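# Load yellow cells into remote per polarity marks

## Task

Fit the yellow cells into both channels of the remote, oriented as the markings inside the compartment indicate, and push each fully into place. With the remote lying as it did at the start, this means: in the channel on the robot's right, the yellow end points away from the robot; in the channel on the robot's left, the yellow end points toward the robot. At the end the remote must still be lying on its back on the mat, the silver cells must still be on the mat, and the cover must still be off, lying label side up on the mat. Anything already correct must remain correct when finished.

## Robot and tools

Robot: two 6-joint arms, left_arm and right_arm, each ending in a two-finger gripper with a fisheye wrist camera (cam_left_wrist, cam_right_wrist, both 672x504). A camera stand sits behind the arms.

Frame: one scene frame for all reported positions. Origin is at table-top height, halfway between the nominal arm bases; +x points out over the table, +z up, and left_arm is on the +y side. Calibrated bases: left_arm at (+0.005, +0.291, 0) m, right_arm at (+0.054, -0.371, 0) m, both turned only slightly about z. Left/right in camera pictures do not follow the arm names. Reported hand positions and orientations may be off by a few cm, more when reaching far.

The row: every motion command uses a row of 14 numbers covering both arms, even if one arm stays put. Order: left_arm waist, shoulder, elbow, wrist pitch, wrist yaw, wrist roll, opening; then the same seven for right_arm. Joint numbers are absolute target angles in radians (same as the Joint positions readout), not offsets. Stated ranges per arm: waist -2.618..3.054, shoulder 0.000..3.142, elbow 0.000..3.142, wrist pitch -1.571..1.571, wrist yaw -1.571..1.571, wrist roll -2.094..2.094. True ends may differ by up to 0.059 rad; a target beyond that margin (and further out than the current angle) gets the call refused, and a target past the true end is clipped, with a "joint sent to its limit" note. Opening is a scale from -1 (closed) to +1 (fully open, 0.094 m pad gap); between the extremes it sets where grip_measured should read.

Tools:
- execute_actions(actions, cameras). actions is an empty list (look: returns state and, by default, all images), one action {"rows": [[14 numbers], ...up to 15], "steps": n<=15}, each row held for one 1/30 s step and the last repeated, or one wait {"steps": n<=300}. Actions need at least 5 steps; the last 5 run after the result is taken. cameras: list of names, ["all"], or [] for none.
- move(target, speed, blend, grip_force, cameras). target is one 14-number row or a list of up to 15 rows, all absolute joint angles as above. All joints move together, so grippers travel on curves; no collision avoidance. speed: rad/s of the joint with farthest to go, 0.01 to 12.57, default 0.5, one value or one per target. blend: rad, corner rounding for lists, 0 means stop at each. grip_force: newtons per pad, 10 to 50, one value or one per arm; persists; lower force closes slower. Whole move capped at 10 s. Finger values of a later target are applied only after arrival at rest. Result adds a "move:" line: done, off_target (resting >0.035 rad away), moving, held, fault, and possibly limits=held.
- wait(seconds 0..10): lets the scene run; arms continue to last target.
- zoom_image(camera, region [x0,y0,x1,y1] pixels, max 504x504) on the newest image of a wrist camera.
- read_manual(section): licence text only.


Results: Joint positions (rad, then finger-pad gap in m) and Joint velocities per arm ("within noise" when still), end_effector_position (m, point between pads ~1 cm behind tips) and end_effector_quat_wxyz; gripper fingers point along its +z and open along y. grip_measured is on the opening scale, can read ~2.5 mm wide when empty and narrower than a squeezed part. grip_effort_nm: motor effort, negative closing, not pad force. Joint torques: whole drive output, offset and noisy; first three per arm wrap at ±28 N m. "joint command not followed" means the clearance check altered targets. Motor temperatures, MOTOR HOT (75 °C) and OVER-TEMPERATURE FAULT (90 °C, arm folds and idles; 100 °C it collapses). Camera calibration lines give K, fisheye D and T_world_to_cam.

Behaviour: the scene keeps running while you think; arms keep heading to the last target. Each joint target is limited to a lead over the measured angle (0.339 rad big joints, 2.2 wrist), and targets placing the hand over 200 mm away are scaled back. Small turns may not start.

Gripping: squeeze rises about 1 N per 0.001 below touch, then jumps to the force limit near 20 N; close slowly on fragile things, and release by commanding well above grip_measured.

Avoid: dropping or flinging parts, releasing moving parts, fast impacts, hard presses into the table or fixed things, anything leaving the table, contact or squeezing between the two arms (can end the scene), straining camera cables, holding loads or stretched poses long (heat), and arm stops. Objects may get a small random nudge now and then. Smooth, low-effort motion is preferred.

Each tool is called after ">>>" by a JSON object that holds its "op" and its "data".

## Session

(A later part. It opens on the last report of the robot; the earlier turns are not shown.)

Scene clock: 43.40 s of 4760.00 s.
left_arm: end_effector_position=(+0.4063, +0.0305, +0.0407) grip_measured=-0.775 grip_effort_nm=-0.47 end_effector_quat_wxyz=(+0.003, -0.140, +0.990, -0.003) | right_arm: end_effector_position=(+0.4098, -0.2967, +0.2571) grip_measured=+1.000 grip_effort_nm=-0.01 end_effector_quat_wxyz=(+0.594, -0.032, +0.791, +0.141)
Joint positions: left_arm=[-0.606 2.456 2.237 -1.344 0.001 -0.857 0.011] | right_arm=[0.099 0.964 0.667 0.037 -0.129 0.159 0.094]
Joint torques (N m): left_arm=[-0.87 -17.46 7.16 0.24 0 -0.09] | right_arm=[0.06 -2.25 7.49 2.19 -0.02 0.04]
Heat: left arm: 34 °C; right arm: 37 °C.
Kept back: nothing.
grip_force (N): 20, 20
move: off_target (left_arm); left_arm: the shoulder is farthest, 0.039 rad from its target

>>> {"op": "move", "data": {"target": [-0.619,2.408,2.238,-1.354,0,-0.865,-0.85,0.099,0.964,0.667,0.037,-0.129,0.159,1], "speed": 0.1}}

Scene clock: 44.37 s of 4760.00 s.
left_arm: end_effector_position=(+0.4044, +0.0298, +0.0416) grip_measured=-0.775 grip_effort_nm=-0.47 end_effector_quat_wxyz=(+0.001, -0.138, +0.990, -0.002) | right_arm: end_effector_position=(+0.4098, -0.2967, +0.2571) grip_measured=+1.000 grip_effort_nm=-0.01 end_effector_quat_wxyz=(+0.594, -0.032, +0.791, +0.141)
Joint positions: left_arm=[-0.609 2.454 2.237 -1.35 0.001 -0.857 0.011] | right_arm=[0.099 0.964 0.667 0.037 -0.129 0.159 0.094]
Joint torques (N m): left_arm=[-0.85 -18.1 7.35 0.23 0.01 -0.08] | right_arm=[0.06 -2.25 7.5 2.19 -0.02 0.04]
Heat: left arm: 34 °C; right arm: 37 °C.
Kept back: nothing.
grip_force (N): 20, 20
move: off_target (left_arm); left_arm: the shoulder is farthest, 0.046 rad from its target

>>> {"op": "move", "data": {"target": [-0.614,2.44,2.208,-1.335,0,-0.865,-0.85,0.099,0.964,0.667,0.037,-0.129,0.159,1], "speed": 0.1}}

Scene clock: 45.30 s of 4760.00 s.
left_arm: end_effector_position=(+0.4035, +0.0303, +0.0400) grip_measured=-0.775 grip_effort_nm=-0.47 end_effector_quat_wxyz=(+0.000, -0.138, +0.990, +0.000) | right_arm: end_effector_position=(+0.4098, -0.2967, +0.2571) grip_measured=+1.000 grip_effort_nm=-0.01 end_effector_quat_wxyz=(+0.594, -0.032, +0.791, +0.141)
Joint positions: left_arm=[-0.609 2.454 2.231 -1.347 0.001 -0.857 0.011] | right_arm=[0.099 0.964 0.667 0.037 -0.129 0.159 0.094]
Joint torques (N m): left_arm=[-0.39 -15.01 5.26 0.41 0.01 -0.08] | right_arm=[0.06 -2.25 7.49 2.19 -0.01 0.04]
Heat: left arm: 34 °C; right arm: 37 °C.
Kept back: nothing.
grip_force (N): 20, 20
move: done

>>> {"op": "move", "data": {"target": [[-0.599,2.465,2.262,-1.326,0,-0.865,-0.85,0.099,0.964,0.667,0.037,-0.129,0.159,1],[-0.599,2.465,2.212,-1.326,0,-0.865,-0.85,0.099,0.964,0.667,0.037,-0.129,0.159,1]], "speed": 0.1}}

Scene clock: 47.10 s of 4760.00 s.
left_arm: end_effector_position=(+0.4052, +0.0308, +0.0402) grip_measured=-0.775 grip_effort_nm=-0.47 end_effector_quat_wxyz=(+0.002, -0.139, +0.990, -0.002) | right_arm: end_effector_position=(+0.4098, -0.2967, +0.2571) grip_measured=+1.000 grip_effort_nm=-0.01 end_effector_quat_wxyz=(+0.594, -0.032, +0.791, +0.141)
Joint positions: left_arm=[-0.606 2.454 2.231 -1.344 0.001 -0.857 0.011] | right_arm=[0.099 0.964 0.667 0.037 -0.129 0.159 0.094]
Joint torques (N m): left_arm=[0.54 -12.83 5.45 0.49 0.01 -0.07] | right_arm=[0.05 -2.25 7.49 2.19 -0.02 0.04]
Heat: left arm: 34 °C; right arm: 37 °C.
Kept back: nothing.
grip_force (N): 20, 20
move: done

>>> {"op": "move", "data": {"target": [-0.599,2.465,2.212,-1.326,0,-0.865,-0.70,0.099,0.964,0.667,0.037,-0.129,0.159,1], "speed": 0.1, "cameras": ["cam_left_wrist"]}}

>>> {"op": "zoom_image", "data": {"camera": "cam_left_wrist", "region": [256, 140, 416, 300]}}

Scene clock: 47.83 s of 4760.00 s.
left_arm: end_effector_position=(+0.4050, +0.0318, +0.0402) grip_measured=-0.703 grip_effort_nm=0.17 end_effector_quat_wxyz=(+0.000, -0.140, +0.990, -0.001) | right_arm: end_effector_position=(+0.4098, -0.2967, +0.2571) grip_measured=+1.000 grip_effort_nm=-0.01 end_effector_quat_wxyz=(+0.594, -0.032, +0.791, +0.141)
Joint positions: left_arm=[-0.605 2.454 2.231 -1.347 0.001 -0.857 0.014] | right_arm=[0.099 0.964 0.667 0.037 -0.129 0.159 0.094]
Joint torques (N m): left_arm=[0.43 -12.83 5.53 0.5 -0.01 -0.08] | right_arm=[0.06 -2.25 7.5 2.19 -0.01 0.04]
Heat: left arm: 34 °C; right arm: 38 °C.
Kept back: nothing.
grip_force (N): 20, 20
move: done
camera_calibration:
cam_left_wrist: T_world_to_cam=[[0.243745, -0.969318, -0.0317865, -0.0648757], [-0.770335, -0.213413, 0.600865, 0.310073], [-0.589213, -0.121972, -0.798718, 0.376578], [0, 0, 0, 1]] pos_world=[0.476558, 0.0492202, 0.112406]
Images, in order (width x height): cam_left_wrist 672x504.

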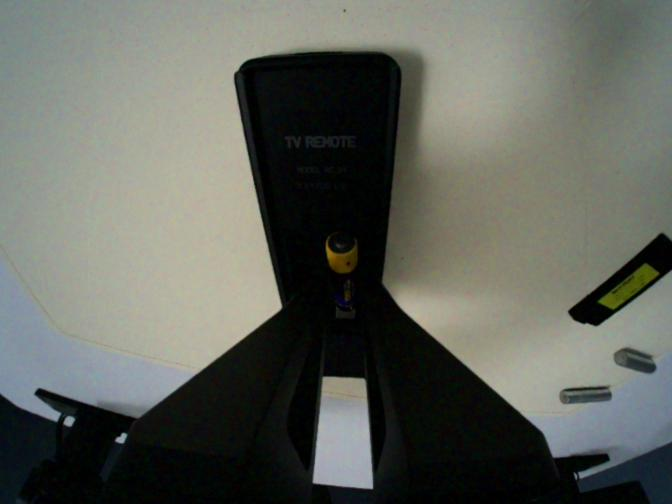

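Scaled by 3.150 from the camera's 672x504 image, which has a finer 960x720 frame.

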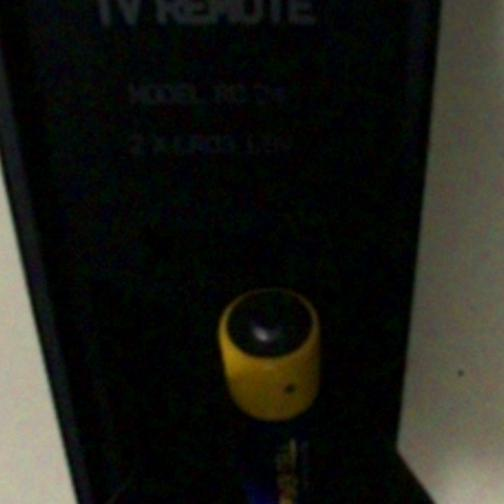

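>>> {"op": "zoom_image", "data": {"camera": "cam_left_wrist", "region": [296, 220, 396, 340]}}

Scaled by 4.200 from the camera's 672x504 image, which has a finer 960x720 frame.

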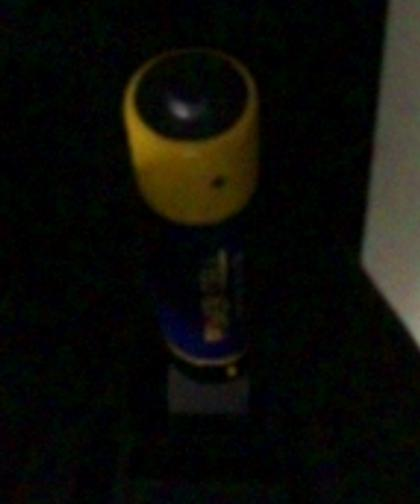

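>>> {"op": "move", "data": {"target": [[-0.602,2.475,2.33,-1.42,0,-0.865,-0.70,0.099,0.964,0.667,0.037,-0.129,0.159,1],[-0.602,2.479,2.42,-1.495,0,-0.865,-0.70,0.099,0.964,0.667,0.037,-0.129,0.159,1]], "speed": 0.2, "blend": [0.03,0], "cameras": ["cam_left_wrist"]}}

>>> {"op": "zoom_image", "data": {"camera": "cam_left_wrist", "region": [256, 150, 416, 310]}}

Scene clock: 50.03 s of 4760.00 s.
left_arm: end_effector_position=(+0.4075, +0.0301, +0.0817) grip_measured=-0.703 grip_effort_nm=0.16 end_effector_quat_wxyz=(+0.011, -0.140, +0.990, -0.010) | right_arm: end_effector_position=(+0.4098, -0.2967, +0.2571) grip_measured=+1.000 grip_effort_nm=-0.01 end_effector_quat_wxyz=(+0.594, -0.032, +0.791, +0.141)
Joint positions: left_arm=[-0.605 2.454 2.397 -1.483 0.001 -0.857 0.014] | right_arm=[0.099 0.964 0.667 0.037 -0.129 0.159 0.094]
Joint torques (N m): left_arm=[0.18 -11.48 9.52 0.22 0.02 -0.08] | right_arm=[0.06 -2.25 7.5 2.19 -0.02 0.04]
Heat: left arm: 34 °C; right arm: 38 °C.
Kept back: nothing.
grip_force (N): 20, 20
move: done
camera_calibration:
cam_left_wrist: T_world_to_cam=[[0.244311, -0.96964, -0.0105316, -0.067825], [-0.784727, -0.204077, 0.585283, 0.293646], [-0.569662, -0.134727, -0.810761, 0.404462], [0, 0, 0, 1]] pos_world=[0.477409, 0.0486523, 0.155342]
Images, in order (width x height): cam_left_wrist 672x504.

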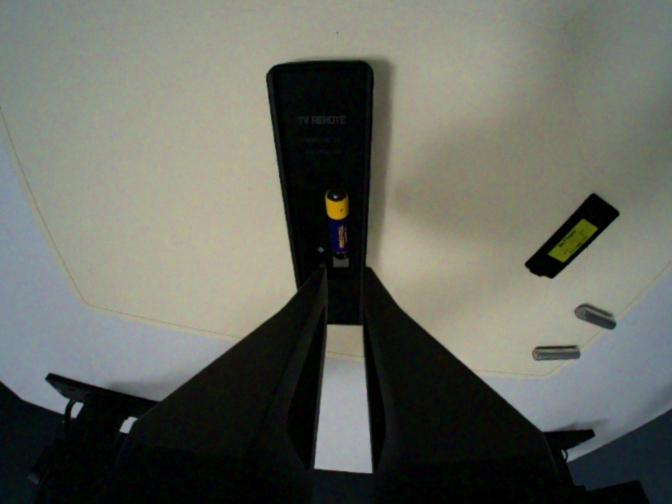

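Scaled by 3.150 from the camera's 672x504 image, which has a finer 960x720 frame.

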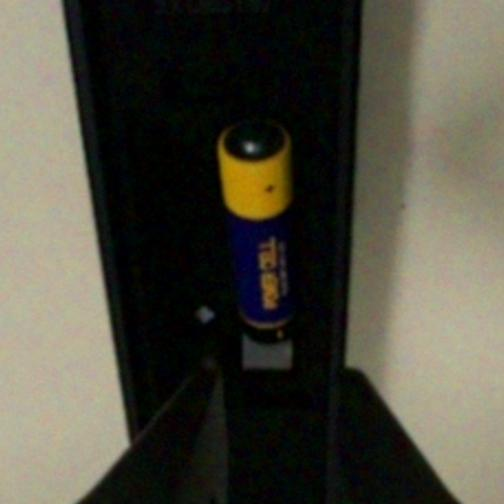

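>>> {"op": "move", "data": {"target": [-0.584,2.557,2.486,-1.508,0,-0.825,-0.96,0.099,0.964,0.667,0.037,-0.129,0.159,1], "speed": 0.25, "cameras": ["cam_left_wrist"]}}

>>> {"op": "zoom_image", "data": {"camera": "cam_left_wrist", "region": [256, 150, 416, 310]}}

Scene clock: 52.00 s of 4760.00 s.
left_arm: end_effector_position=(+0.4170, +0.0333, +0.0629) grip_measured=-0.957 grip_effort_nm=-0.15 end_effector_quat_wxyz=(+0.002, -0.135, +0.991, -0.002) | right_arm: end_effector_position=(+0.4098, -0.2967, +0.2571) grip_measured=+1.000 grip_effort_nm=-0.01 end_effector_quat_wxyz=(+0.594, -0.032, +0.791, +0.141)
Joint positions: left_arm=[-0.589 2.529 2.461 -1.497 0.001 -0.831 0.002] | right_arm=[0.099 0.964 0.667 0.037 -0.129 0.159 0.094]
Joint torques (N m): left_arm=[0.34 -11.73 9.8 0.2 -0.03 0.08] | right_arm=[0.06 -2.25 7.51 2.19 -0.02 0.04]
Heat: left arm: 35 °C; right arm: 38 °C.
Kept back: nothing.
grip_force (N): 20, 20
move: done
camera_calibration:
cam_left_wrist: T_world_to_cam=[[0.234245, -0.971742, -0.0291069, -0.0618134], [-0.77433, -0.204593, 0.598795, 0.307532], [-0.587829, -0.117726, -0.800373, 0.401386], [0, 0, 0, 1]] pos_world=[0.488557, 0.0501058, 0.135311]
Images, in order (width x height): cam_left_wrist 672x504.

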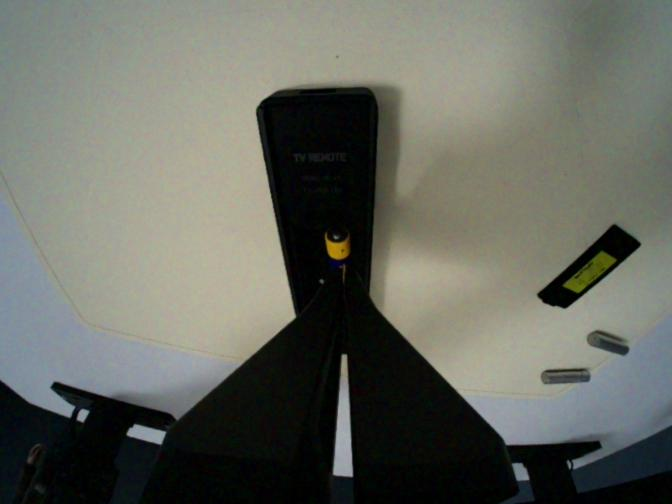

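Scaled by 3.150 from the camera's 672x504 image, which has a finer 960x720 frame.

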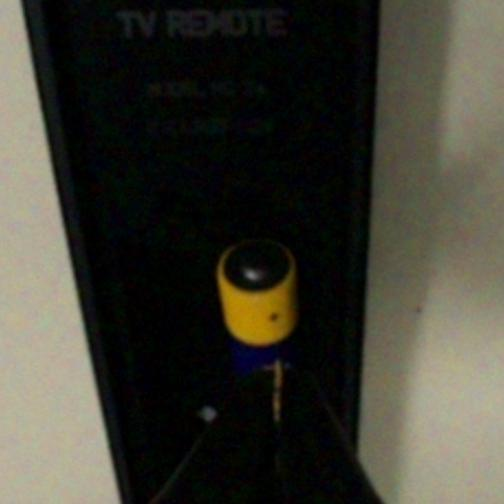

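>>> {"op": "move", "data": {"target": [-0.597,2.480,2.351,-1.403,0,-0.825,-0.96,0.099,0.964,0.667,0.037,-0.129,0.159,1], "speed": 0.15, "cameras": ["cam_left_wrist"]}}

>>> {"op": "zoom_image", "data": {"camera": "cam_left_wrist", "region": [256, 150, 416, 310]}}

Scene clock: 54.23 s of 4760.00 s.
left_arm: end_effector_position=(+0.4177, +0.0319, +0.0471) grip_measured=-0.957 grip_effort_nm=-0.15 end_effector_quat_wxyz=(+0.004, -0.134, +0.991, -0.004) | right_arm: end_effector_position=(+0.4098, -0.2967, +0.2571) grip_measured=+1.000 grip_effort_nm=-0.01 end_effector_quat_wxyz=(+0.594, -0.032, +0.791, +0.141)
Joint positions: left_arm=[-0.59 2.514 2.368 -1.415 0.001 -0.831 0.002] | right_arm=[0.099 0.964 0.667 0.037 -0.129 0.159 0.094]
Joint torques (N m): left_arm=[-0.47 -17.29 5.61 0.42 -0.01 0.1] | right_arm=[0.05 -2.25 7.49 2.19 -0.02 0.04]
Heat: left arm: 35 °C; right arm: 38 °C.
Kept back: nothing.
grip_force (N): 20, 20
move: done
camera_calibration:
cam_left_wrist: T_world_to_cam=[[0.232526, -0.972246, -0.0258703, -0.0631671], [-0.77703, -0.201703, 0.596272, 0.318467], [-0.584941, -0.118547, -0.802365, 0.387908], [0, 0, 0, 1]] pos_world=[0.48905, 0.0488072, 0.119717]
Images, in order (width x height): cam_left_wrist 672x504.

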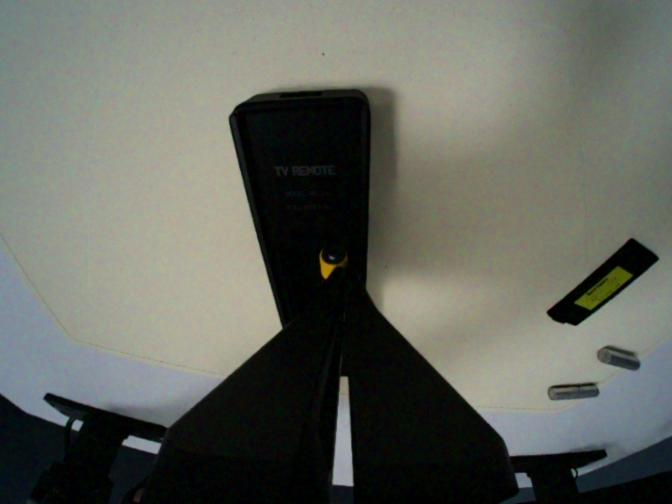

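Scaled by 3.150 from the camera's 672x504 image, which has a finer 960x720 frame.

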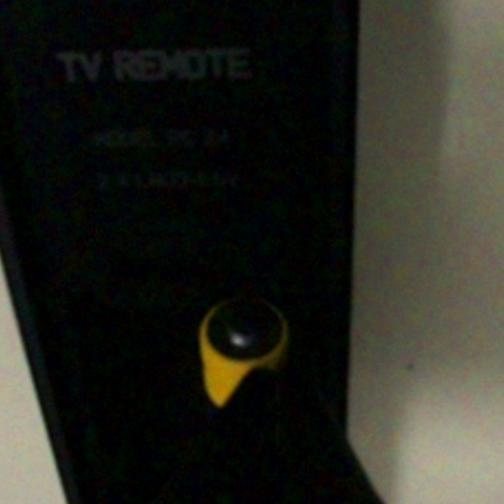

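>>> {"op": "move", "data": {"target": [-0.59,2.49,2.43,-1.48,0,-0.825,-0.96,0.099,0.964,0.667,0.037,-0.129,0.159,1], "speed": 0.25}}

>>> {"op": "move", "data": {"target": [-0.61,2.37,2.36,-1.56,0,-0.855,-0.8,0.099,0.964,0.667,0.037,-0.129,0.159,1], "speed": 0.3, "cameras": ["cam_left_wrist"]}}

>>> {"op": "zoom_image", "data": {"camera": "cam_left_wrist", "region": [246, 110, 406, 270]}}

Scene clock: 55.67 s of 4760.00 s.
left_arm: end_effector_position=(+0.4137, +0.0345, +0.0567) grip_measured=-0.957 grip_effort_nm=-0.15 end_effector_quat_wxyz=(-0.002, -0.134, +0.991, +0.001) | right_arm: end_effector_position=(+0.4098, -0.2967, +0.2571) grip_measured=+1.000 grip_effort_nm=-0.01 end_effector_quat_wxyz=(+0.594, -0.032, +0.791, +0.141)
Joint positions: left_arm=[-0.59 2.514 2.407 -1.468 0.001 -0.831 0.002] | right_arm=[0.099 0.964 0.667 0.037 -0.129 0.159 0.094]
Joint torques (N m): left_arm=[-0.03 -16.34 9.54 0.16 0 0.08] | right_arm=[0.06 -2.26 7.49 2.19 -0.02 0.04]
Heat: left arm: 35 °C; right arm: 38 °C.
Kept back: nothing.
grip_force (N): 20, 20
move: done

Scene clock: 56.67 s of 4760.00 s.
left_arm: end_effector_position=(+0.3913, +0.0407, +0.1003) grip_measured=-0.803 grip_effort_nm=0.15 end_effector_quat_wxyz=(-0.001, -0.135, +0.991, +0.000) | right_arm: end_effector_position=(+0.4098, -0.2967, +0.2571) grip_measured=+1.000 grip_effort_nm=-0.01 end_effector_quat_wxyz=(+0.594, -0.032, +0.791, +0.141)
Joint positions: left_arm=[-0.605 2.398 2.372 -1.547 0.001 -0.847 0.009] | right_arm=[0.099 0.964 0.667 0.037 -0.129 0.159 0.094]
Joint torques (N m): left_arm=[-0.4 -15.9 6.09 0.17 0 -0.08] | right_arm=[0.05 -2.25 7.49 2.19 -0.02 0.04]
Heat: left arm: 35 °C; right arm: 38 °C.
joint sent to its limit (left arm) — joint 4 (wrist pitch), lower limit.
Kept back: nothing.
grip_force (N): 20, 20
move: done
camera_calibration:
cam_left_wrist: T_world_to_cam=[[0.233678, -0.971698, -0.0346007, -0.0467361], [-0.770559, -0.206776, 0.602895, 0.264941], [-0.592986, -0.114221, -0.79707, 0.41872], [0, 0, 0, 1]] pos_world=[0.46337, 0.0571969, 0.172401]
Images, in order (width x height): cam_left_wrist 672x504.

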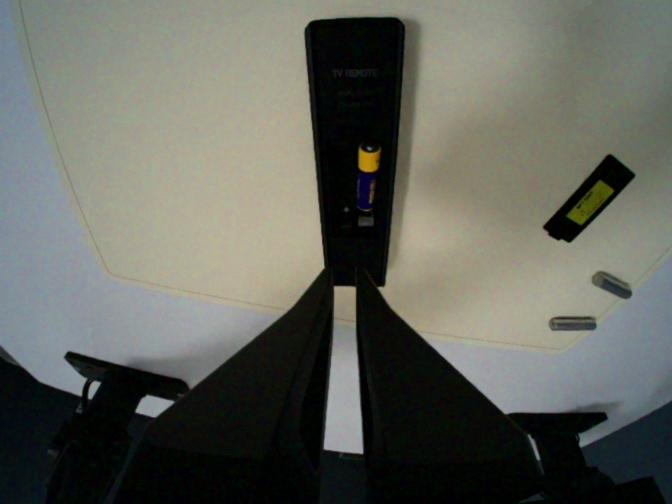

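Scaled by 3.150 from the camera's 672x504 image, which has a finer 960x720 frame.

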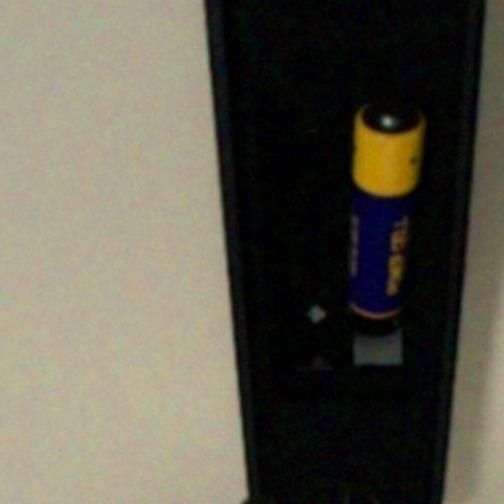

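>>> {"op": "move", "data": {"target": [-0.5795,2.552,2.448,-1.456,0,-0.82,-0.96,0.099,0.964,0.667,0.037,-0.129,0.159,1], "speed": 0.25, "cameras": ["cam_left_wrist"]}}

>>> {"op": "zoom_image", "data": {"camera": "cam_left_wrist", "region": [256, 150, 416, 310]}}

Scene clock: 59.00 s of 4760.00 s.
left_arm: end_effector_position=(+0.4178, +0.0354, +0.0549) grip_measured=-0.957 grip_effort_nm=-0.15 end_effector_quat_wxyz=(+0.000, -0.135, +0.991, +0.000) | right_arm: end_effector_position=(+0.4098, -0.2967, +0.2571) grip_measured=+1.000 grip_effort_nm=-0.01 end_effector_quat_wxyz=(+0.594, -0.032, +0.791, +0.141)
Joint positions: left_arm=[-0.584 2.526 2.423 -1.467 0.001 -0.826 0.002] | right_arm=[0.099 0.964 0.667 0.037 -0.129 0.159 0.094]
Joint torques (N m): left_arm=[0.38 -11.85 9.77 0.37 -0.01 0.09] | right_arm=[0.08 -2.25 7.5 2.19 -0.02 0.04]
Heat: left arm: 35 °C; right arm: 38 °C.
Kept back: nothing.
grip_force (N): 20, 20
move: done
camera_calibration:
cam_left_wrist: T_world_to_cam=[[0.233779, -0.971742, -0.0326217, -0.0597963], [-0.771922, -0.205897, 0.601451, 0.312243], [-0.591172, -0.115425, -0.798243, 0.396939], [0, 0, 0, 1]] pos_world=[0.489665, 0.0519999, 0.127104]
Images, in order (width x height): cam_left_wrist 672x504.

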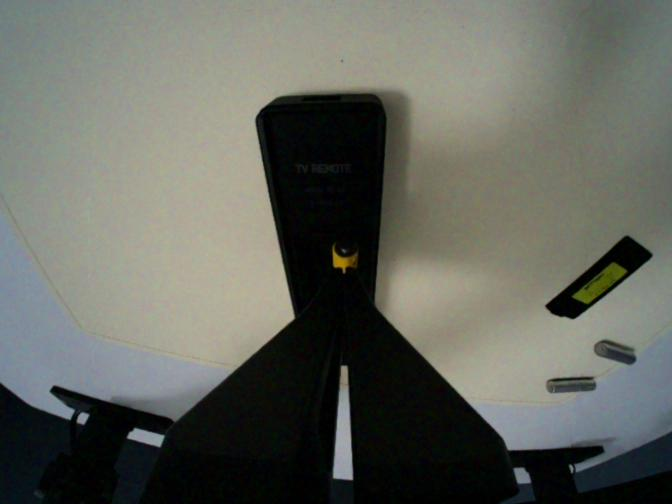

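Scaled by 3.150 from the camera's 672x504 image, which has a finer 960x720 frame.

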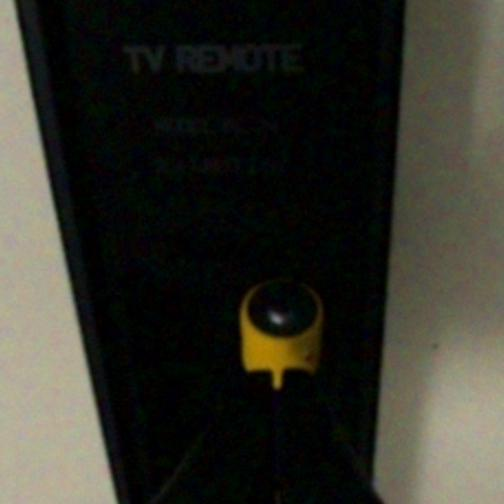

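>>> {"op": "move", "data": {"target": [-0.584,2.482,2.345,-1.40,0,-0.82,-0.96,0.099,0.964,0.667,0.037,-0.129,0.159,1], "speed": 0.15, "cameras": ["cam_left_wrist"]}}

>>> {"op": "zoom_image", "data": {"camera": "cam_left_wrist", "region": [256, 150, 416, 310]}}

Scene clock: 60.37 s of 4760.00 s.
left_arm: end_effector_position=(+0.4184, +0.0351, +0.0469) grip_measured=-0.957 grip_effort_nm=-0.15 end_effector_quat_wxyz=(+0.003, -0.135, +0.991, -0.002) | right_arm: end_effector_position=(+0.4098, -0.2967, +0.2571) grip_measured=+1.000 grip_effort_nm=-0.01 end_effector_quat_wxyz=(+0.594, -0.032, +0.791, +0.141)
Joint positions: left_arm=[-0.584 2.512 2.364 -1.416 0 -0.826 0.002] | right_arm=[0.099 0.964 0.667 0.037 -0.129 0.159 0.094]
Joint torques (N m): left_arm=[0.03 -17.02 5.53 0.49 0 0.08] | right_arm=[0.05 -2.26 7.5 2.19 -0.02 0.04]
Heat: left arm: 35 °C; right arm: 39 °C.
Kept back: nothing.
grip_force (N): 20, 20
move: done
camera_calibration:
cam_left_wrist: T_world_to_cam=[[0.233599, -0.971914, -0.028557, -0.0605721], [-0.775209, -0.203888, 0.597897, 0.318926], [-0.586927, -0.11753, -0.801064, 0.389266], [0, 0, 0, 1]] pos_world=[0.489854, 0.051905, 0.119413]
Images, in order (width x height): cam_left_wrist 672x504.

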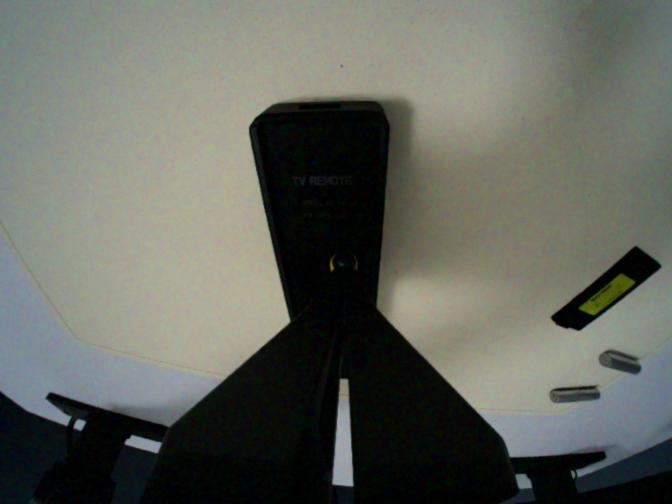

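Scaled by 3.150 from the camera's 672x504 image, which has a finer 960x720 frame.

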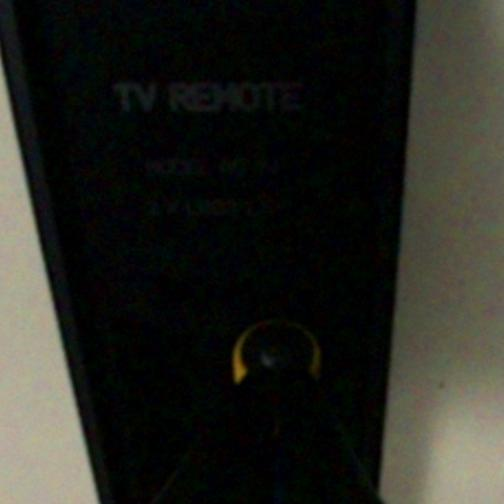

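>>> {"op": "move", "data": {"target": [-0.584,2.478,2.30,-1.36,0,-0.82,-0.96,0.099,0.964,0.667,0.037,-0.129,0.159,1], "speed": 0.1, "cameras": ["cam_left_wrist"]}}

>>> {"op": "zoom_image", "data": {"camera": "cam_left_wrist", "region": [256, 150, 416, 310]}}

Scene clock: 61.37 s of 4760.00 s.
left_arm: end_effector_position=(+0.4184, +0.0351, +0.0463) grip_measured=-0.957 grip_effort_nm=-0.15 end_effector_quat_wxyz=(+0.007, -0.135, +0.991, -0.006) | right_arm: end_effector_position=(+0.4098, -0.2967, +0.2571) grip_measured=+1.000 grip_effort_nm=-0.01 end_effector_quat_wxyz=(+0.594, -0.032, +0.791, +0.141)
Joint positions: left_arm=[-0.584 2.492 2.325 -1.386 0 -0.826 0.002] | right_arm=[0.099 0.964 0.667 0.037 -0.129 0.159 0.094]
Joint torques (N m): left_arm=[0.01 -15.24 4.9 0.61 0.01 0.08] | right_arm=[0.06 -2.24 7.5 2.19 -0.01 0.04]
Heat: left arm: 35 °C; right arm: 39 °C.
Kept back: nothing.
grip_force (N): 20, 20
move: done
camera_calibration:
cam_left_wrist: T_world_to_cam=[[0.233788, -0.972066, -0.0207494, -0.061044], [-0.780778, -0.200414, 0.591793, 0.321793], [-0.579421, -0.122153, -0.805823, 0.386101], [0, 0, 0, 1]] pos_world=[0.489236, 0.0523167, 0.119427]
Images, in order (width x height): cam_left_wrist 672x504.

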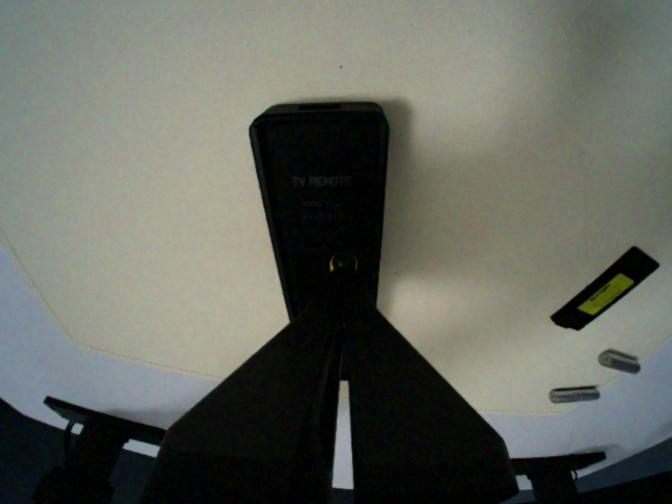

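Scaled by 3.150 from the camera's 672x504 image, which has a finer 960x720 frame.

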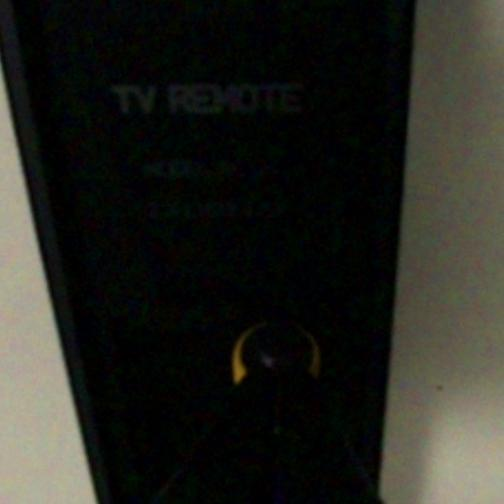

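>>> {"op": "move", "data": {"target": [-0.584,2.515,2.285,-1.375,0,-0.82,-0.96,0.099,0.964,0.667,0.037,-0.129,0.159,1], "speed": 0.1, "cameras": ["cam_left_wrist"]}}

>>> {"op": "zoom_image", "data": {"camera": "cam_left_wrist", "region": [256, 150, 416, 310]}}

Scene clock: 62.40 s of 4760.00 s.
left_arm: end_effector_position=(+0.4180, +0.0354, +0.0455) grip_measured=-0.957 grip_effort_nm=-0.15 end_effector_quat_wxyz=(+0.006, -0.135, +0.991, -0.005) | right_arm: end_effector_position=(+0.4098, -0.2967, +0.2571) grip_measured=+1.000 grip_effort_nm=-0.01 end_effector_quat_wxyz=(+0.594, -0.032, +0.791, +0.141)
Joint positions: left_arm=[-0.584 2.492 2.322 -1.385 0 -0.826 0.002] | right_arm=[0.099 0.964 0.667 0.037 -0.129 0.159 0.094]
Joint torques (N m): left_arm=[0.09 -11.96 3.95 0.43 0 0.07] | right_arm=[0.06 -2.25 7.5 2.19 -0.01 0.04]
Heat: left arm: 34 °C; right arm: 39 °C.
Kept back: nothing.
grip_force (N): 20, 20
move: off_target (left_arm); left_arm: the elbow is farthest, 0.037 rad from its target
camera_calibration:
cam_left_wrist: T_world_to_cam=[[0.233751, -0.972034, -0.0226101, -0.0605672], [-0.779761, -0.201303, 0.592832, 0.321621], [-0.580805, -0.120944, -0.805008, 0.385662], [0, 0, 0, 1]] pos_world=[0.488939, 0.0525136, 0.118425]
Images, in order (width x height): cam_left_wrist 672x504.

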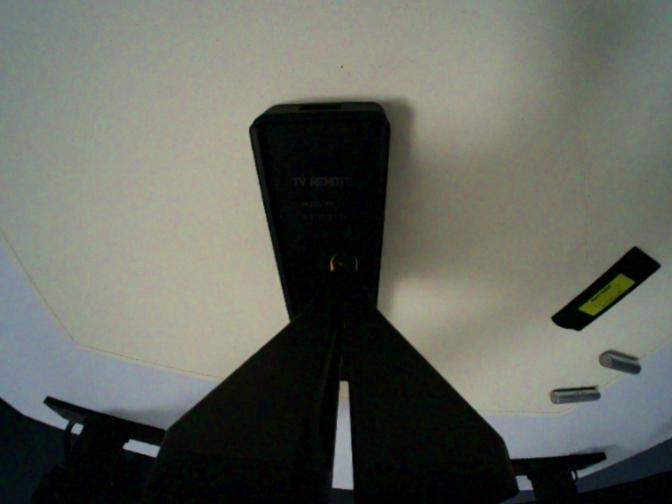

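Scaled by 3.150 from the camera's 672x504 image, which has a finer 960x720 frame.

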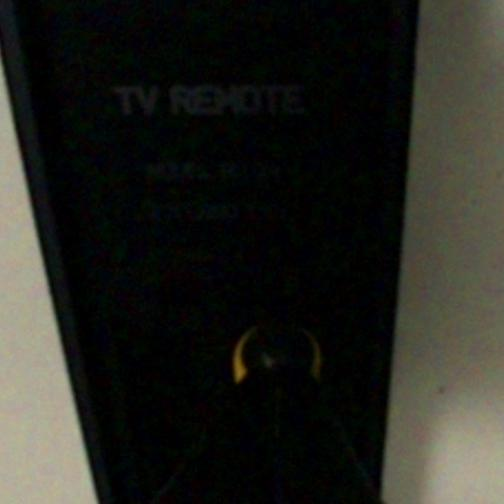

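>>> {"op": "move", "data": {"target": [[-0.584,2.48,2.43,-1.48,0,-0.82,-0.96,0.099,0.964,0.667,0.037,-0.129,0.159,1],[-0.579,1.874,1.303,-0.488,0,0,-0.96,0.099,0.964,0.667,0.037,-0.129,0.159,1]], "speed": [0.3,0.8], "cameras": ["cam_left_wrist"]}}

>>> {"op": "zoom_image", "data": {"camera": "cam_left_wrist", "region": [236, 150, 436, 350]}}

>>> {"op": "zoom_image", "data": {"camera": "cam_left_wrist", "region": [276, 200, 376, 300]}}

Scene clock: 66.37 s of 4760.00 s.
left_arm: end_effector_position=(+0.3946, +0.0499, +0.0566) grip_measured=-0.957 grip_effort_nm=-0.15 end_effector_quat_wxyz=(+0.224, +0.263, +0.936, -0.065) | right_arm: end_effector_position=(+0.4098, -0.2967, +0.2571) grip_measured=+1.000 grip_effort_nm=-0.01 end_effector_quat_wxyz=(+0.594, -0.032, +0.791, +0.141)
Joint positions: left_arm=[-0.584 1.91 1.315 -0.505 0 -0.007 0.002] | right_arm=[0.099 0.964 0.667 0.037 -0.129 0.159 0.094]
Joint torques (N m): left_arm=[0.43 -13.38 6.68 1.35 0.01 0.07] | right_arm=[0.06 -2.24 7.5 2.19 -0.02 0.04]
Heat: left arm: 34 °C; right arm: 39 °C.
Kept back: nothing.
grip_force (N): 20, 20
move: off_target (left_arm); left_arm: the shoulder is farthest, 0.036 rad from its target
camera_calibration:
cam_left_wrist: T_world_to_cam=[[-0.534502, -0.844124, -0.0419747, 0.257071], [-0.835934, 0.52069, 0.173482, 0.309597], [-0.124584, 0.127815, -0.983942, 0.200501], [0, 0, 0, 1]] pos_world=[0.421187, 0.0301689, 0.154362]
Images, in order (width x height): cam_left_wrist 672x504.

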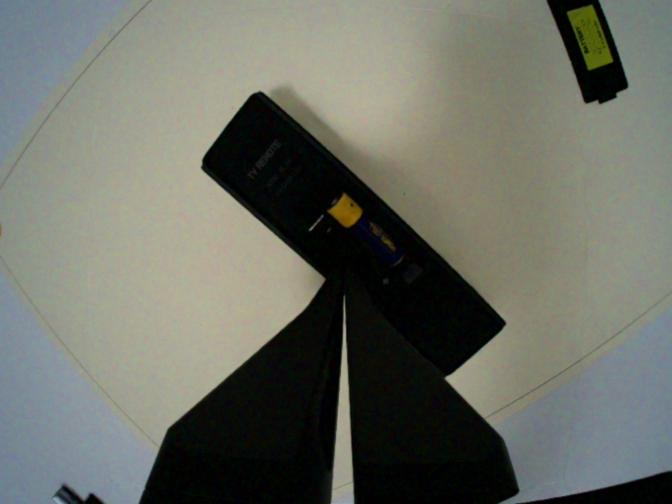

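Scaled by 2.520 from the camera's 672x504 image, which has a finer 960x720 frame.

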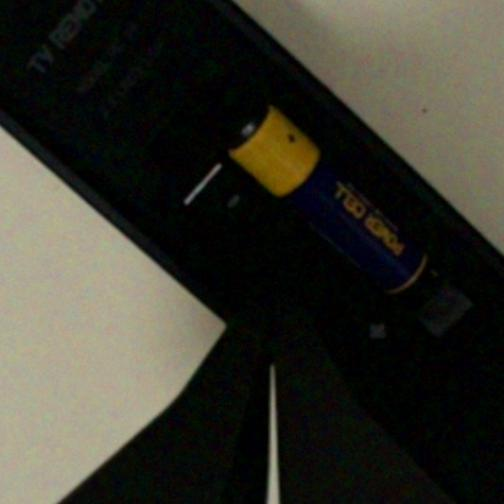

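Scaled by 5.040 from the camera's 672x504 image, which has a finer 960x720 frame.

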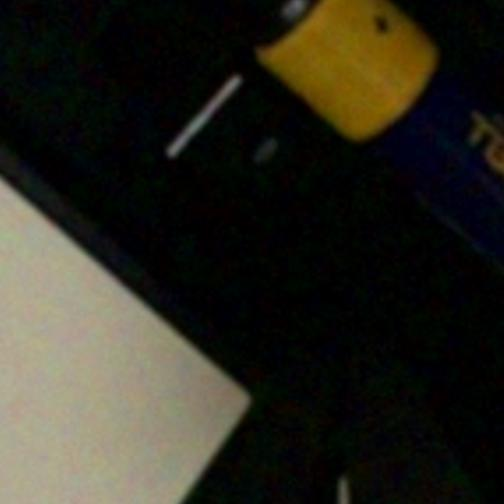

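>>> {"op": "move", "data": {"target": [-0.597,2.566,2.503,-1.516,0,-0.84,-0.67,0.099,0.964,0.667,0.037,-0.129,0.159,1], "speed": 0.6, "cameras": ["cam_left_wrist"]}}

>>> {"op": "zoom_image", "data": {"camera": "cam_left_wrist", "region": [256, 170, 416, 330]}}

Scene clock: 70.67 s of 4760.00 s.
left_arm: end_effector_position=(+0.4177, +0.0322, +0.0643) grip_measured=-0.673 grip_effort_nm=0.15 end_effector_quat_wxyz=(+0.003, -0.135, +0.991, -0.003) | right_arm: end_effector_position=(+0.4098, -0.2967, +0.2571) grip_measured=+1.000 grip_effort_nm=-0.01 end_effector_quat_wxyz=(+0.594, -0.032, +0.791, +0.141)
Joint positions: left_arm=[-0.59 2.535 2.477 -1.504 0 -0.831 0.015] | right_arm=[0.099 0.964 0.667 0.037 -0.129 0.159 0.094]
Joint torques (N m): left_arm=[-0.58 -11.54 9.78 0.18 0.01 -0.08] | right_arm=[0.06 -2.25 7.5 2.19 -0.02 0.04]
Heat: left arm: 35 °C; right arm: 39 °C.
Kept back: nothing.
grip_force (N): 20, 20
move: done
camera_calibration:
cam_left_wrist: T_world_to_cam=[[0.233583, -0.971958, -0.0271569, -0.0627859], [-0.776182, -0.20321, 0.596864, 0.307852], [-0.585645, -0.118339, -0.801883, 0.402012], [0, 0, 0, 1]] pos_world=[0.489051, 0.0491071, 0.136915]
Images, in order (width x height): cam_left_wrist 672x504.

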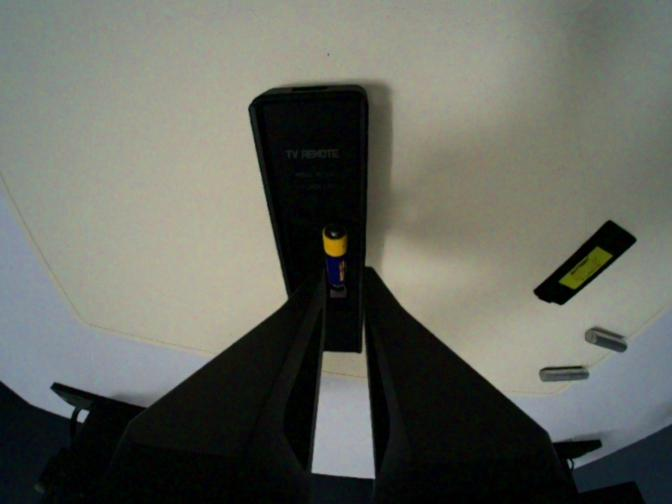

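Scaled by 3.150 from the camera's 672x504 image, which has a finer 960x720 frame.

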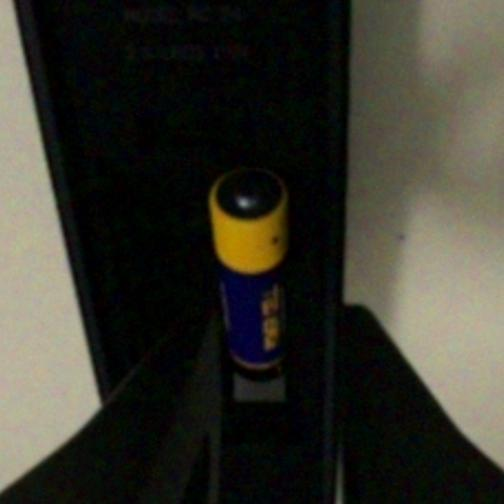

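>>> {"op": "move", "data": {"target": [[-0.579,2.566,2.50,-1.516,0,-0.825,-0.66,0.099,0.964,0.667,0.037,-0.129,0.159,1],[-0.579,2.475,2.318,-1.38,0,-0.825,-0.66,0.099,0.964,0.667,0.037,-0.129,0.159,1]], "speed": 0.2, "cameras": ["cam_left_wrist"]}}

>>> {"op": "zoom_image", "data": {"camera": "cam_left_wrist", "region": [256, 170, 416, 330]}}

Scene clock: 73.20 s of 4760.00 s.
left_arm: end_effector_position=(+0.4129, +0.0390, +0.0354) grip_measured=-0.663 grip_effort_nm=0.16 end_effector_quat_wxyz=(-0.010, -0.137, +0.990, +0.009) | right_arm: end_effector_position=(+0.4098, -0.2967, +0.2571) grip_measured=+1.000 grip_effort_nm=-0.01 end_effector_quat_wxyz=(+0.594, -0.032, +0.791, +0.141)
Joint positions: left_arm=[-0.584 2.518 2.33 -1.41 -0.001 -0.831 0.016] | right_arm=[0.099 0.964 0.667 0.037 -0.129 0.159 0.094]
Joint torques (N m): left_arm=[0.34 -18.25 6.13 0.55 0.01 0.07] | right_arm=[0.06 -2.25 7.5 2.19 -0.02 0.04]
Heat: left arm: 35 °C; right arm: 40 °C.
Kept back: nothing.
grip_force (N): 20, 20
move: off_target (left_arm); left_arm: the shoulder is farthest, 0.043 rad from its target
camera_calibration:
cam_left_wrist: T_world_to_cam=[[0.237617, -0.969878, -0.053624, -0.056632], [-0.757278, -0.219538, 0.615087, 0.314952], [-0.608332, -0.105547, -0.786633, 0.385224], [0, 0, 0, 1]] pos_world=[0.486307, 0.054877, 0.10627]
Images, in order (width x height): cam_left_wrist 672x504.

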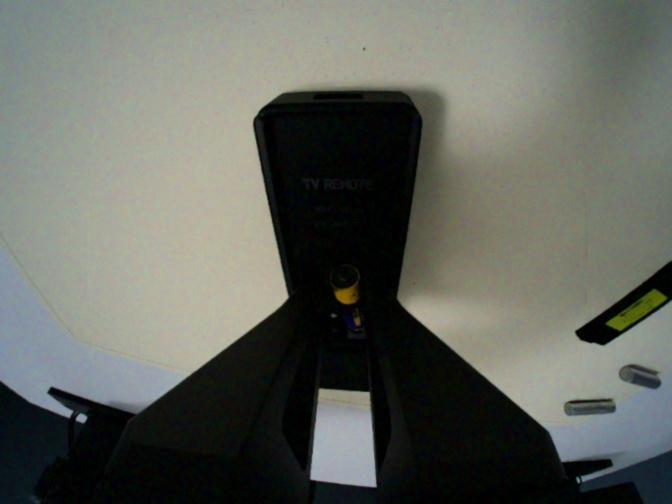

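Scaled by 3.150 from the camera's 672x504 image, which has a finer 960x720 frame.

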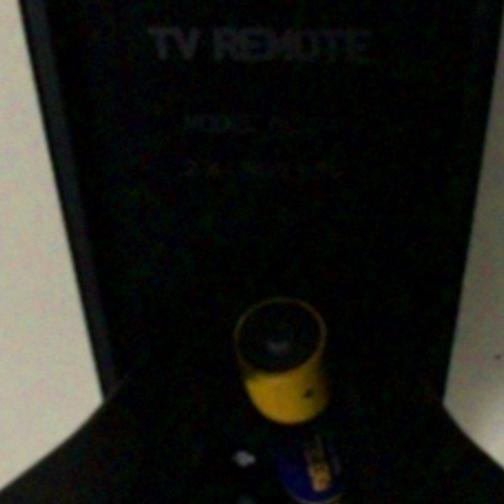

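>>> {"op": "move", "data": {"target": [-0.579,2.49,2.335,-1.39,0,-0.825,-0.85,0.099,0.964,0.667,0.037,-0.129,0.159,1], "speed": 0.1, "grip_force": 25, "cameras": ["cam_left_wrist"]}}

>>> {"op": "zoom_image", "data": {"camera": "cam_left_wrist", "region": [256, 170, 416, 330]}}

Scene clock: 74.33 s of 4760.00 s.
left_arm: end_effector_position=(+0.4145, +0.0378, +0.0354) grip_measured=-0.775 grip_effort_nm=-0.55 end_effector_quat_wxyz=(-0.007, -0.137, +0.990, +0.006) | right_arm: end_effector_position=(+0.4098, -0.2967, +0.2571) grip_measured=+1.000 grip_effort_nm=-0.01 end_effector_quat_wxyz=(+0.594, -0.032, +0.791, +0.141)
Joint positions: left_arm=[-0.584 2.518 2.33 -1.402 0 -0.831 0.011] | right_arm=[0.099 0.964 0.667 0.037 -0.129 0.159 0.094]
Joint torques (N m): left_arm=[0.35 -16.72 7.69 0.36 0.02 0.06] | right_arm=[0.06 -2.25 7.5 2.19 -0.01 0.04]
Heat: left arm: 35 °C; right arm: 40 °C.
Kept back: nothing.
grip_force (N): 25, 25
move: done
camera_calibration:
cam_left_wrist: T_world_to_cam=[[0.237942, -0.970138, -0.0470798, -0.0586028], [-0.761114, -0.21635, 0.611473, 0.317549], [-0.603398, -0.109662, -0.789864, 0.384257], [0, 0, 0, 1]] pos_world=[0.487495, 0.0539873, 0.106579]
Images, in order (width x height): cam_left_wrist 672x504.

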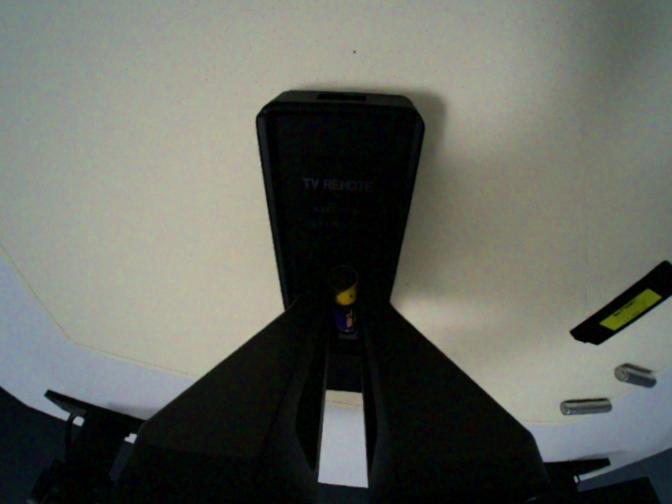

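Scaled by 3.150 from the camera's 672x504 image, which has a finer 960x720 frame.

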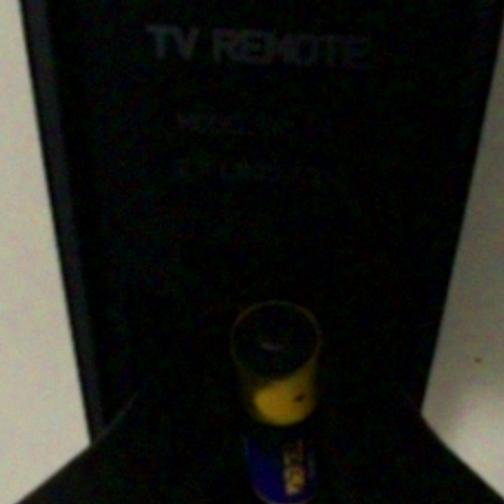

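>>> {"op": "zoom_image", "data": {"camera": "cam_left_wrist", "region": [301, 240, 391, 350]}}

Scaled by 4.582 from the camera's 672x504 image, which has a finer 960x720 frame.

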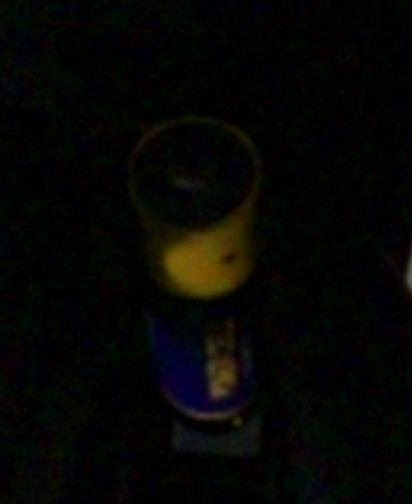

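>>> {"op": "move", "data": {"target": [[-0.579,2.49,2.38,-1.40,0,-0.825,-0.85,0.099,0.964,0.667,0.037,-0.129,0.159,1],[-0.601,2.49,2.38,-1.40,0,-0.84,-0.85,0.099,0.964,0.667,0.037,-0.129,0.159,1]], "speed": 0.15, "cameras": ["cam_left_wrist"]}}

>>> {"op": "zoom_image", "data": {"camera": "cam_left_wrist", "region": [256, 170, 416, 330]}}

Scene clock: 76.73 s of 4760.00 s.
left_arm: end_effector_position=(+0.4168, +0.0309, +0.0413) grip_measured=-0.776 grip_effort_nm=-0.56 end_effector_quat_wxyz=(+0.002, -0.133, +0.991, -0.002) | right_arm: end_effector_position=(+0.4098, -0.2967, +0.2571) grip_measured=+1.000 grip_effort_nm=-0.01 end_effector_quat_wxyz=(+0.594, -0.032, +0.791, +0.141)
Joint positions: left_arm=[-0.593 2.518 2.354 -1.402 0 -0.831 0.011] | right_arm=[0.099 0.964 0.667 0.037 -0.129 0.159 0.094]
Joint torques (N m): left_arm=[-0.64 -16.85 9.96 0.3 0.01 -0.07] | right_arm=[0.06 -2.24 7.5 2.19 -0.02 0.04]
Heat: left arm: 35 °C; right arm: 40 °C.
Kept back: nothing.
grip_force (N): 25, 25
move: done
camera_calibration:
cam_left_wrist: T_world_to_cam=[[0.229401, -0.972864, -0.030183, -0.0626099], [-0.775227, -0.201374, 0.598725, 0.320109], [-0.588556, -0.11395, -0.800386, 0.383887], [0, 0, 0, 1]] pos_world=[0.488459, 0.0472944, 0.113711]
Images, in order (width x height): cam_left_wrist 672x504.

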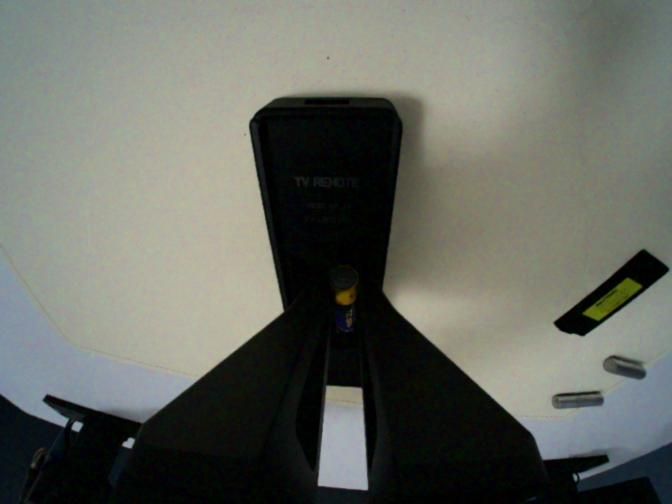

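Scaled by 3.150 from the camera's 672x504 image, which has a finer 960x720 frame.

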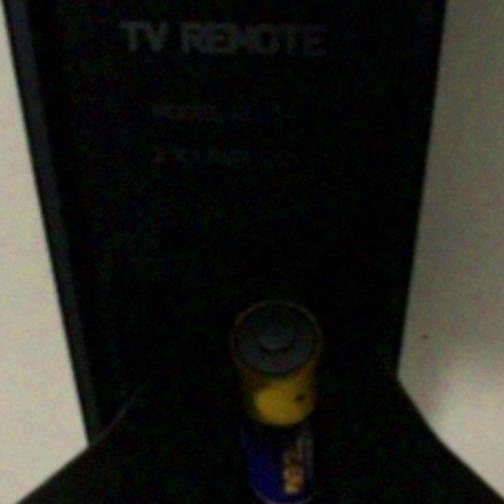

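>>> {"op": "move", "data": {"target": [[-0.593,2.50,2.322,-1.372,0,-0.835,-0.85,0.099,0.964,0.667,0.037,-0.129,0.159,1]], "speed": 0.15}}

>>> {"op": "move", "data": {"target": [[-0.593,2.50,2.322,-1.372,0,-0.835,-0.74,0.099,0.964,0.667,0.037,-0.129,0.159,1]], "speed": 0.15, "cameras": ["cam_left_wrist"]}}

>>> {"op": "zoom_image", "data": {"camera": "cam_left_wrist", "region": [256, 170, 416, 330]}}

Scene clock: 78.63 s of 4760.00 s.
left_arm: end_effector_position=(+0.4150, +0.0322, +0.0367) grip_measured=-0.776 grip_effort_nm=-0.56 end_effector_quat_wxyz=(-0.002, -0.133, +0.991, +0.002) | right_arm: end_effector_position=(+0.4098, -0.2967, +0.2571) grip_measured=+1.000 grip_effort_nm=-0.01 end_effector_quat_wxyz=(+0.594, -0.032, +0.791, +0.141)
Joint positions: left_arm=[-0.593 2.518 2.336 -1.393 -0.001 -0.831 0.011] | right_arm=[0.099 0.964 0.667 0.037 -0.129 0.159 0.094]
Joint torques (N m): left_arm=[-0.08 -15.83 6.02 0.49 0.03 -0.02] | right_arm=[0.06 -2.25 7.49 2.19 -0.02 0.04]
Heat: left arm: 35 °C; right arm: 40 °C.
Kept back: nothing.
grip_force (N): 25, 25
move: done

Scene clock: 79.13 s of 4760.00 s.
left_arm: end_effector_position=(+0.4151, +0.0324, +0.0367) grip_measured=-0.743 grip_effort_nm=0.17 end_effector_quat_wxyz=(-0.001, -0.133, +0.991, +0.003) | right_arm: end_effector_position=(+0.4098, -0.2967, +0.2571) grip_measured=+1.000 grip_effort_nm=-0.01 end_effector_quat_wxyz=(+0.594, -0.032, +0.791, +0.141)
Joint positions: left_arm=[-0.593 2.518 2.336 -1.394 -0.002 -0.831 0.012] | right_arm=[0.099 0.964 0.667 0.037 -0.129 0.159 0.094]
Joint torques (N m): left_arm=[0.05 -15.86 6.04 0.5 0.04 -0.02] | right_arm=[0.06 -2.25 7.5 2.19 -0.02 0.04]
Heat: left arm: 35 °C; right arm: 40 °C.
Kept back: nothing.
grip_force (N): 25, 25
move: done
camera_calibration:
cam_left_wrist: T_world_to_cam=[[0.229177, -0.97261, -0.0388215, -0.0603969], [-0.770615, -0.205657, 0.603207, 0.319882], [-0.594669, -0.108324, -0.79664, 0.381603], [0, 0, 0, 1]] pos_world=[0.487275, 0.0483803, 0.1087]
Images, in order (width x height): cam_left_wrist 672x504.

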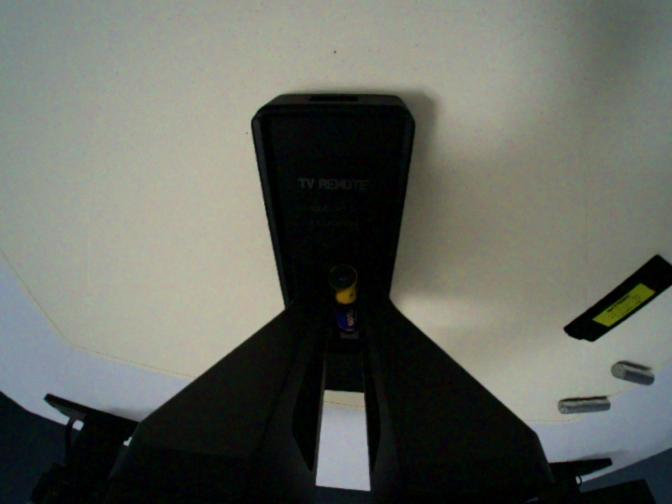

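Scaled by 3.150 from the camera's 672x504 image, which has a finer 960x720 frame.

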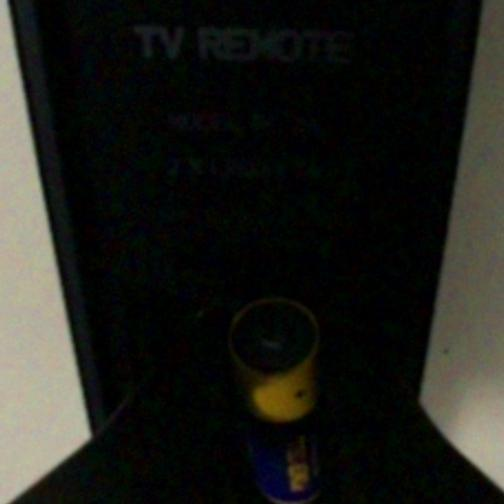

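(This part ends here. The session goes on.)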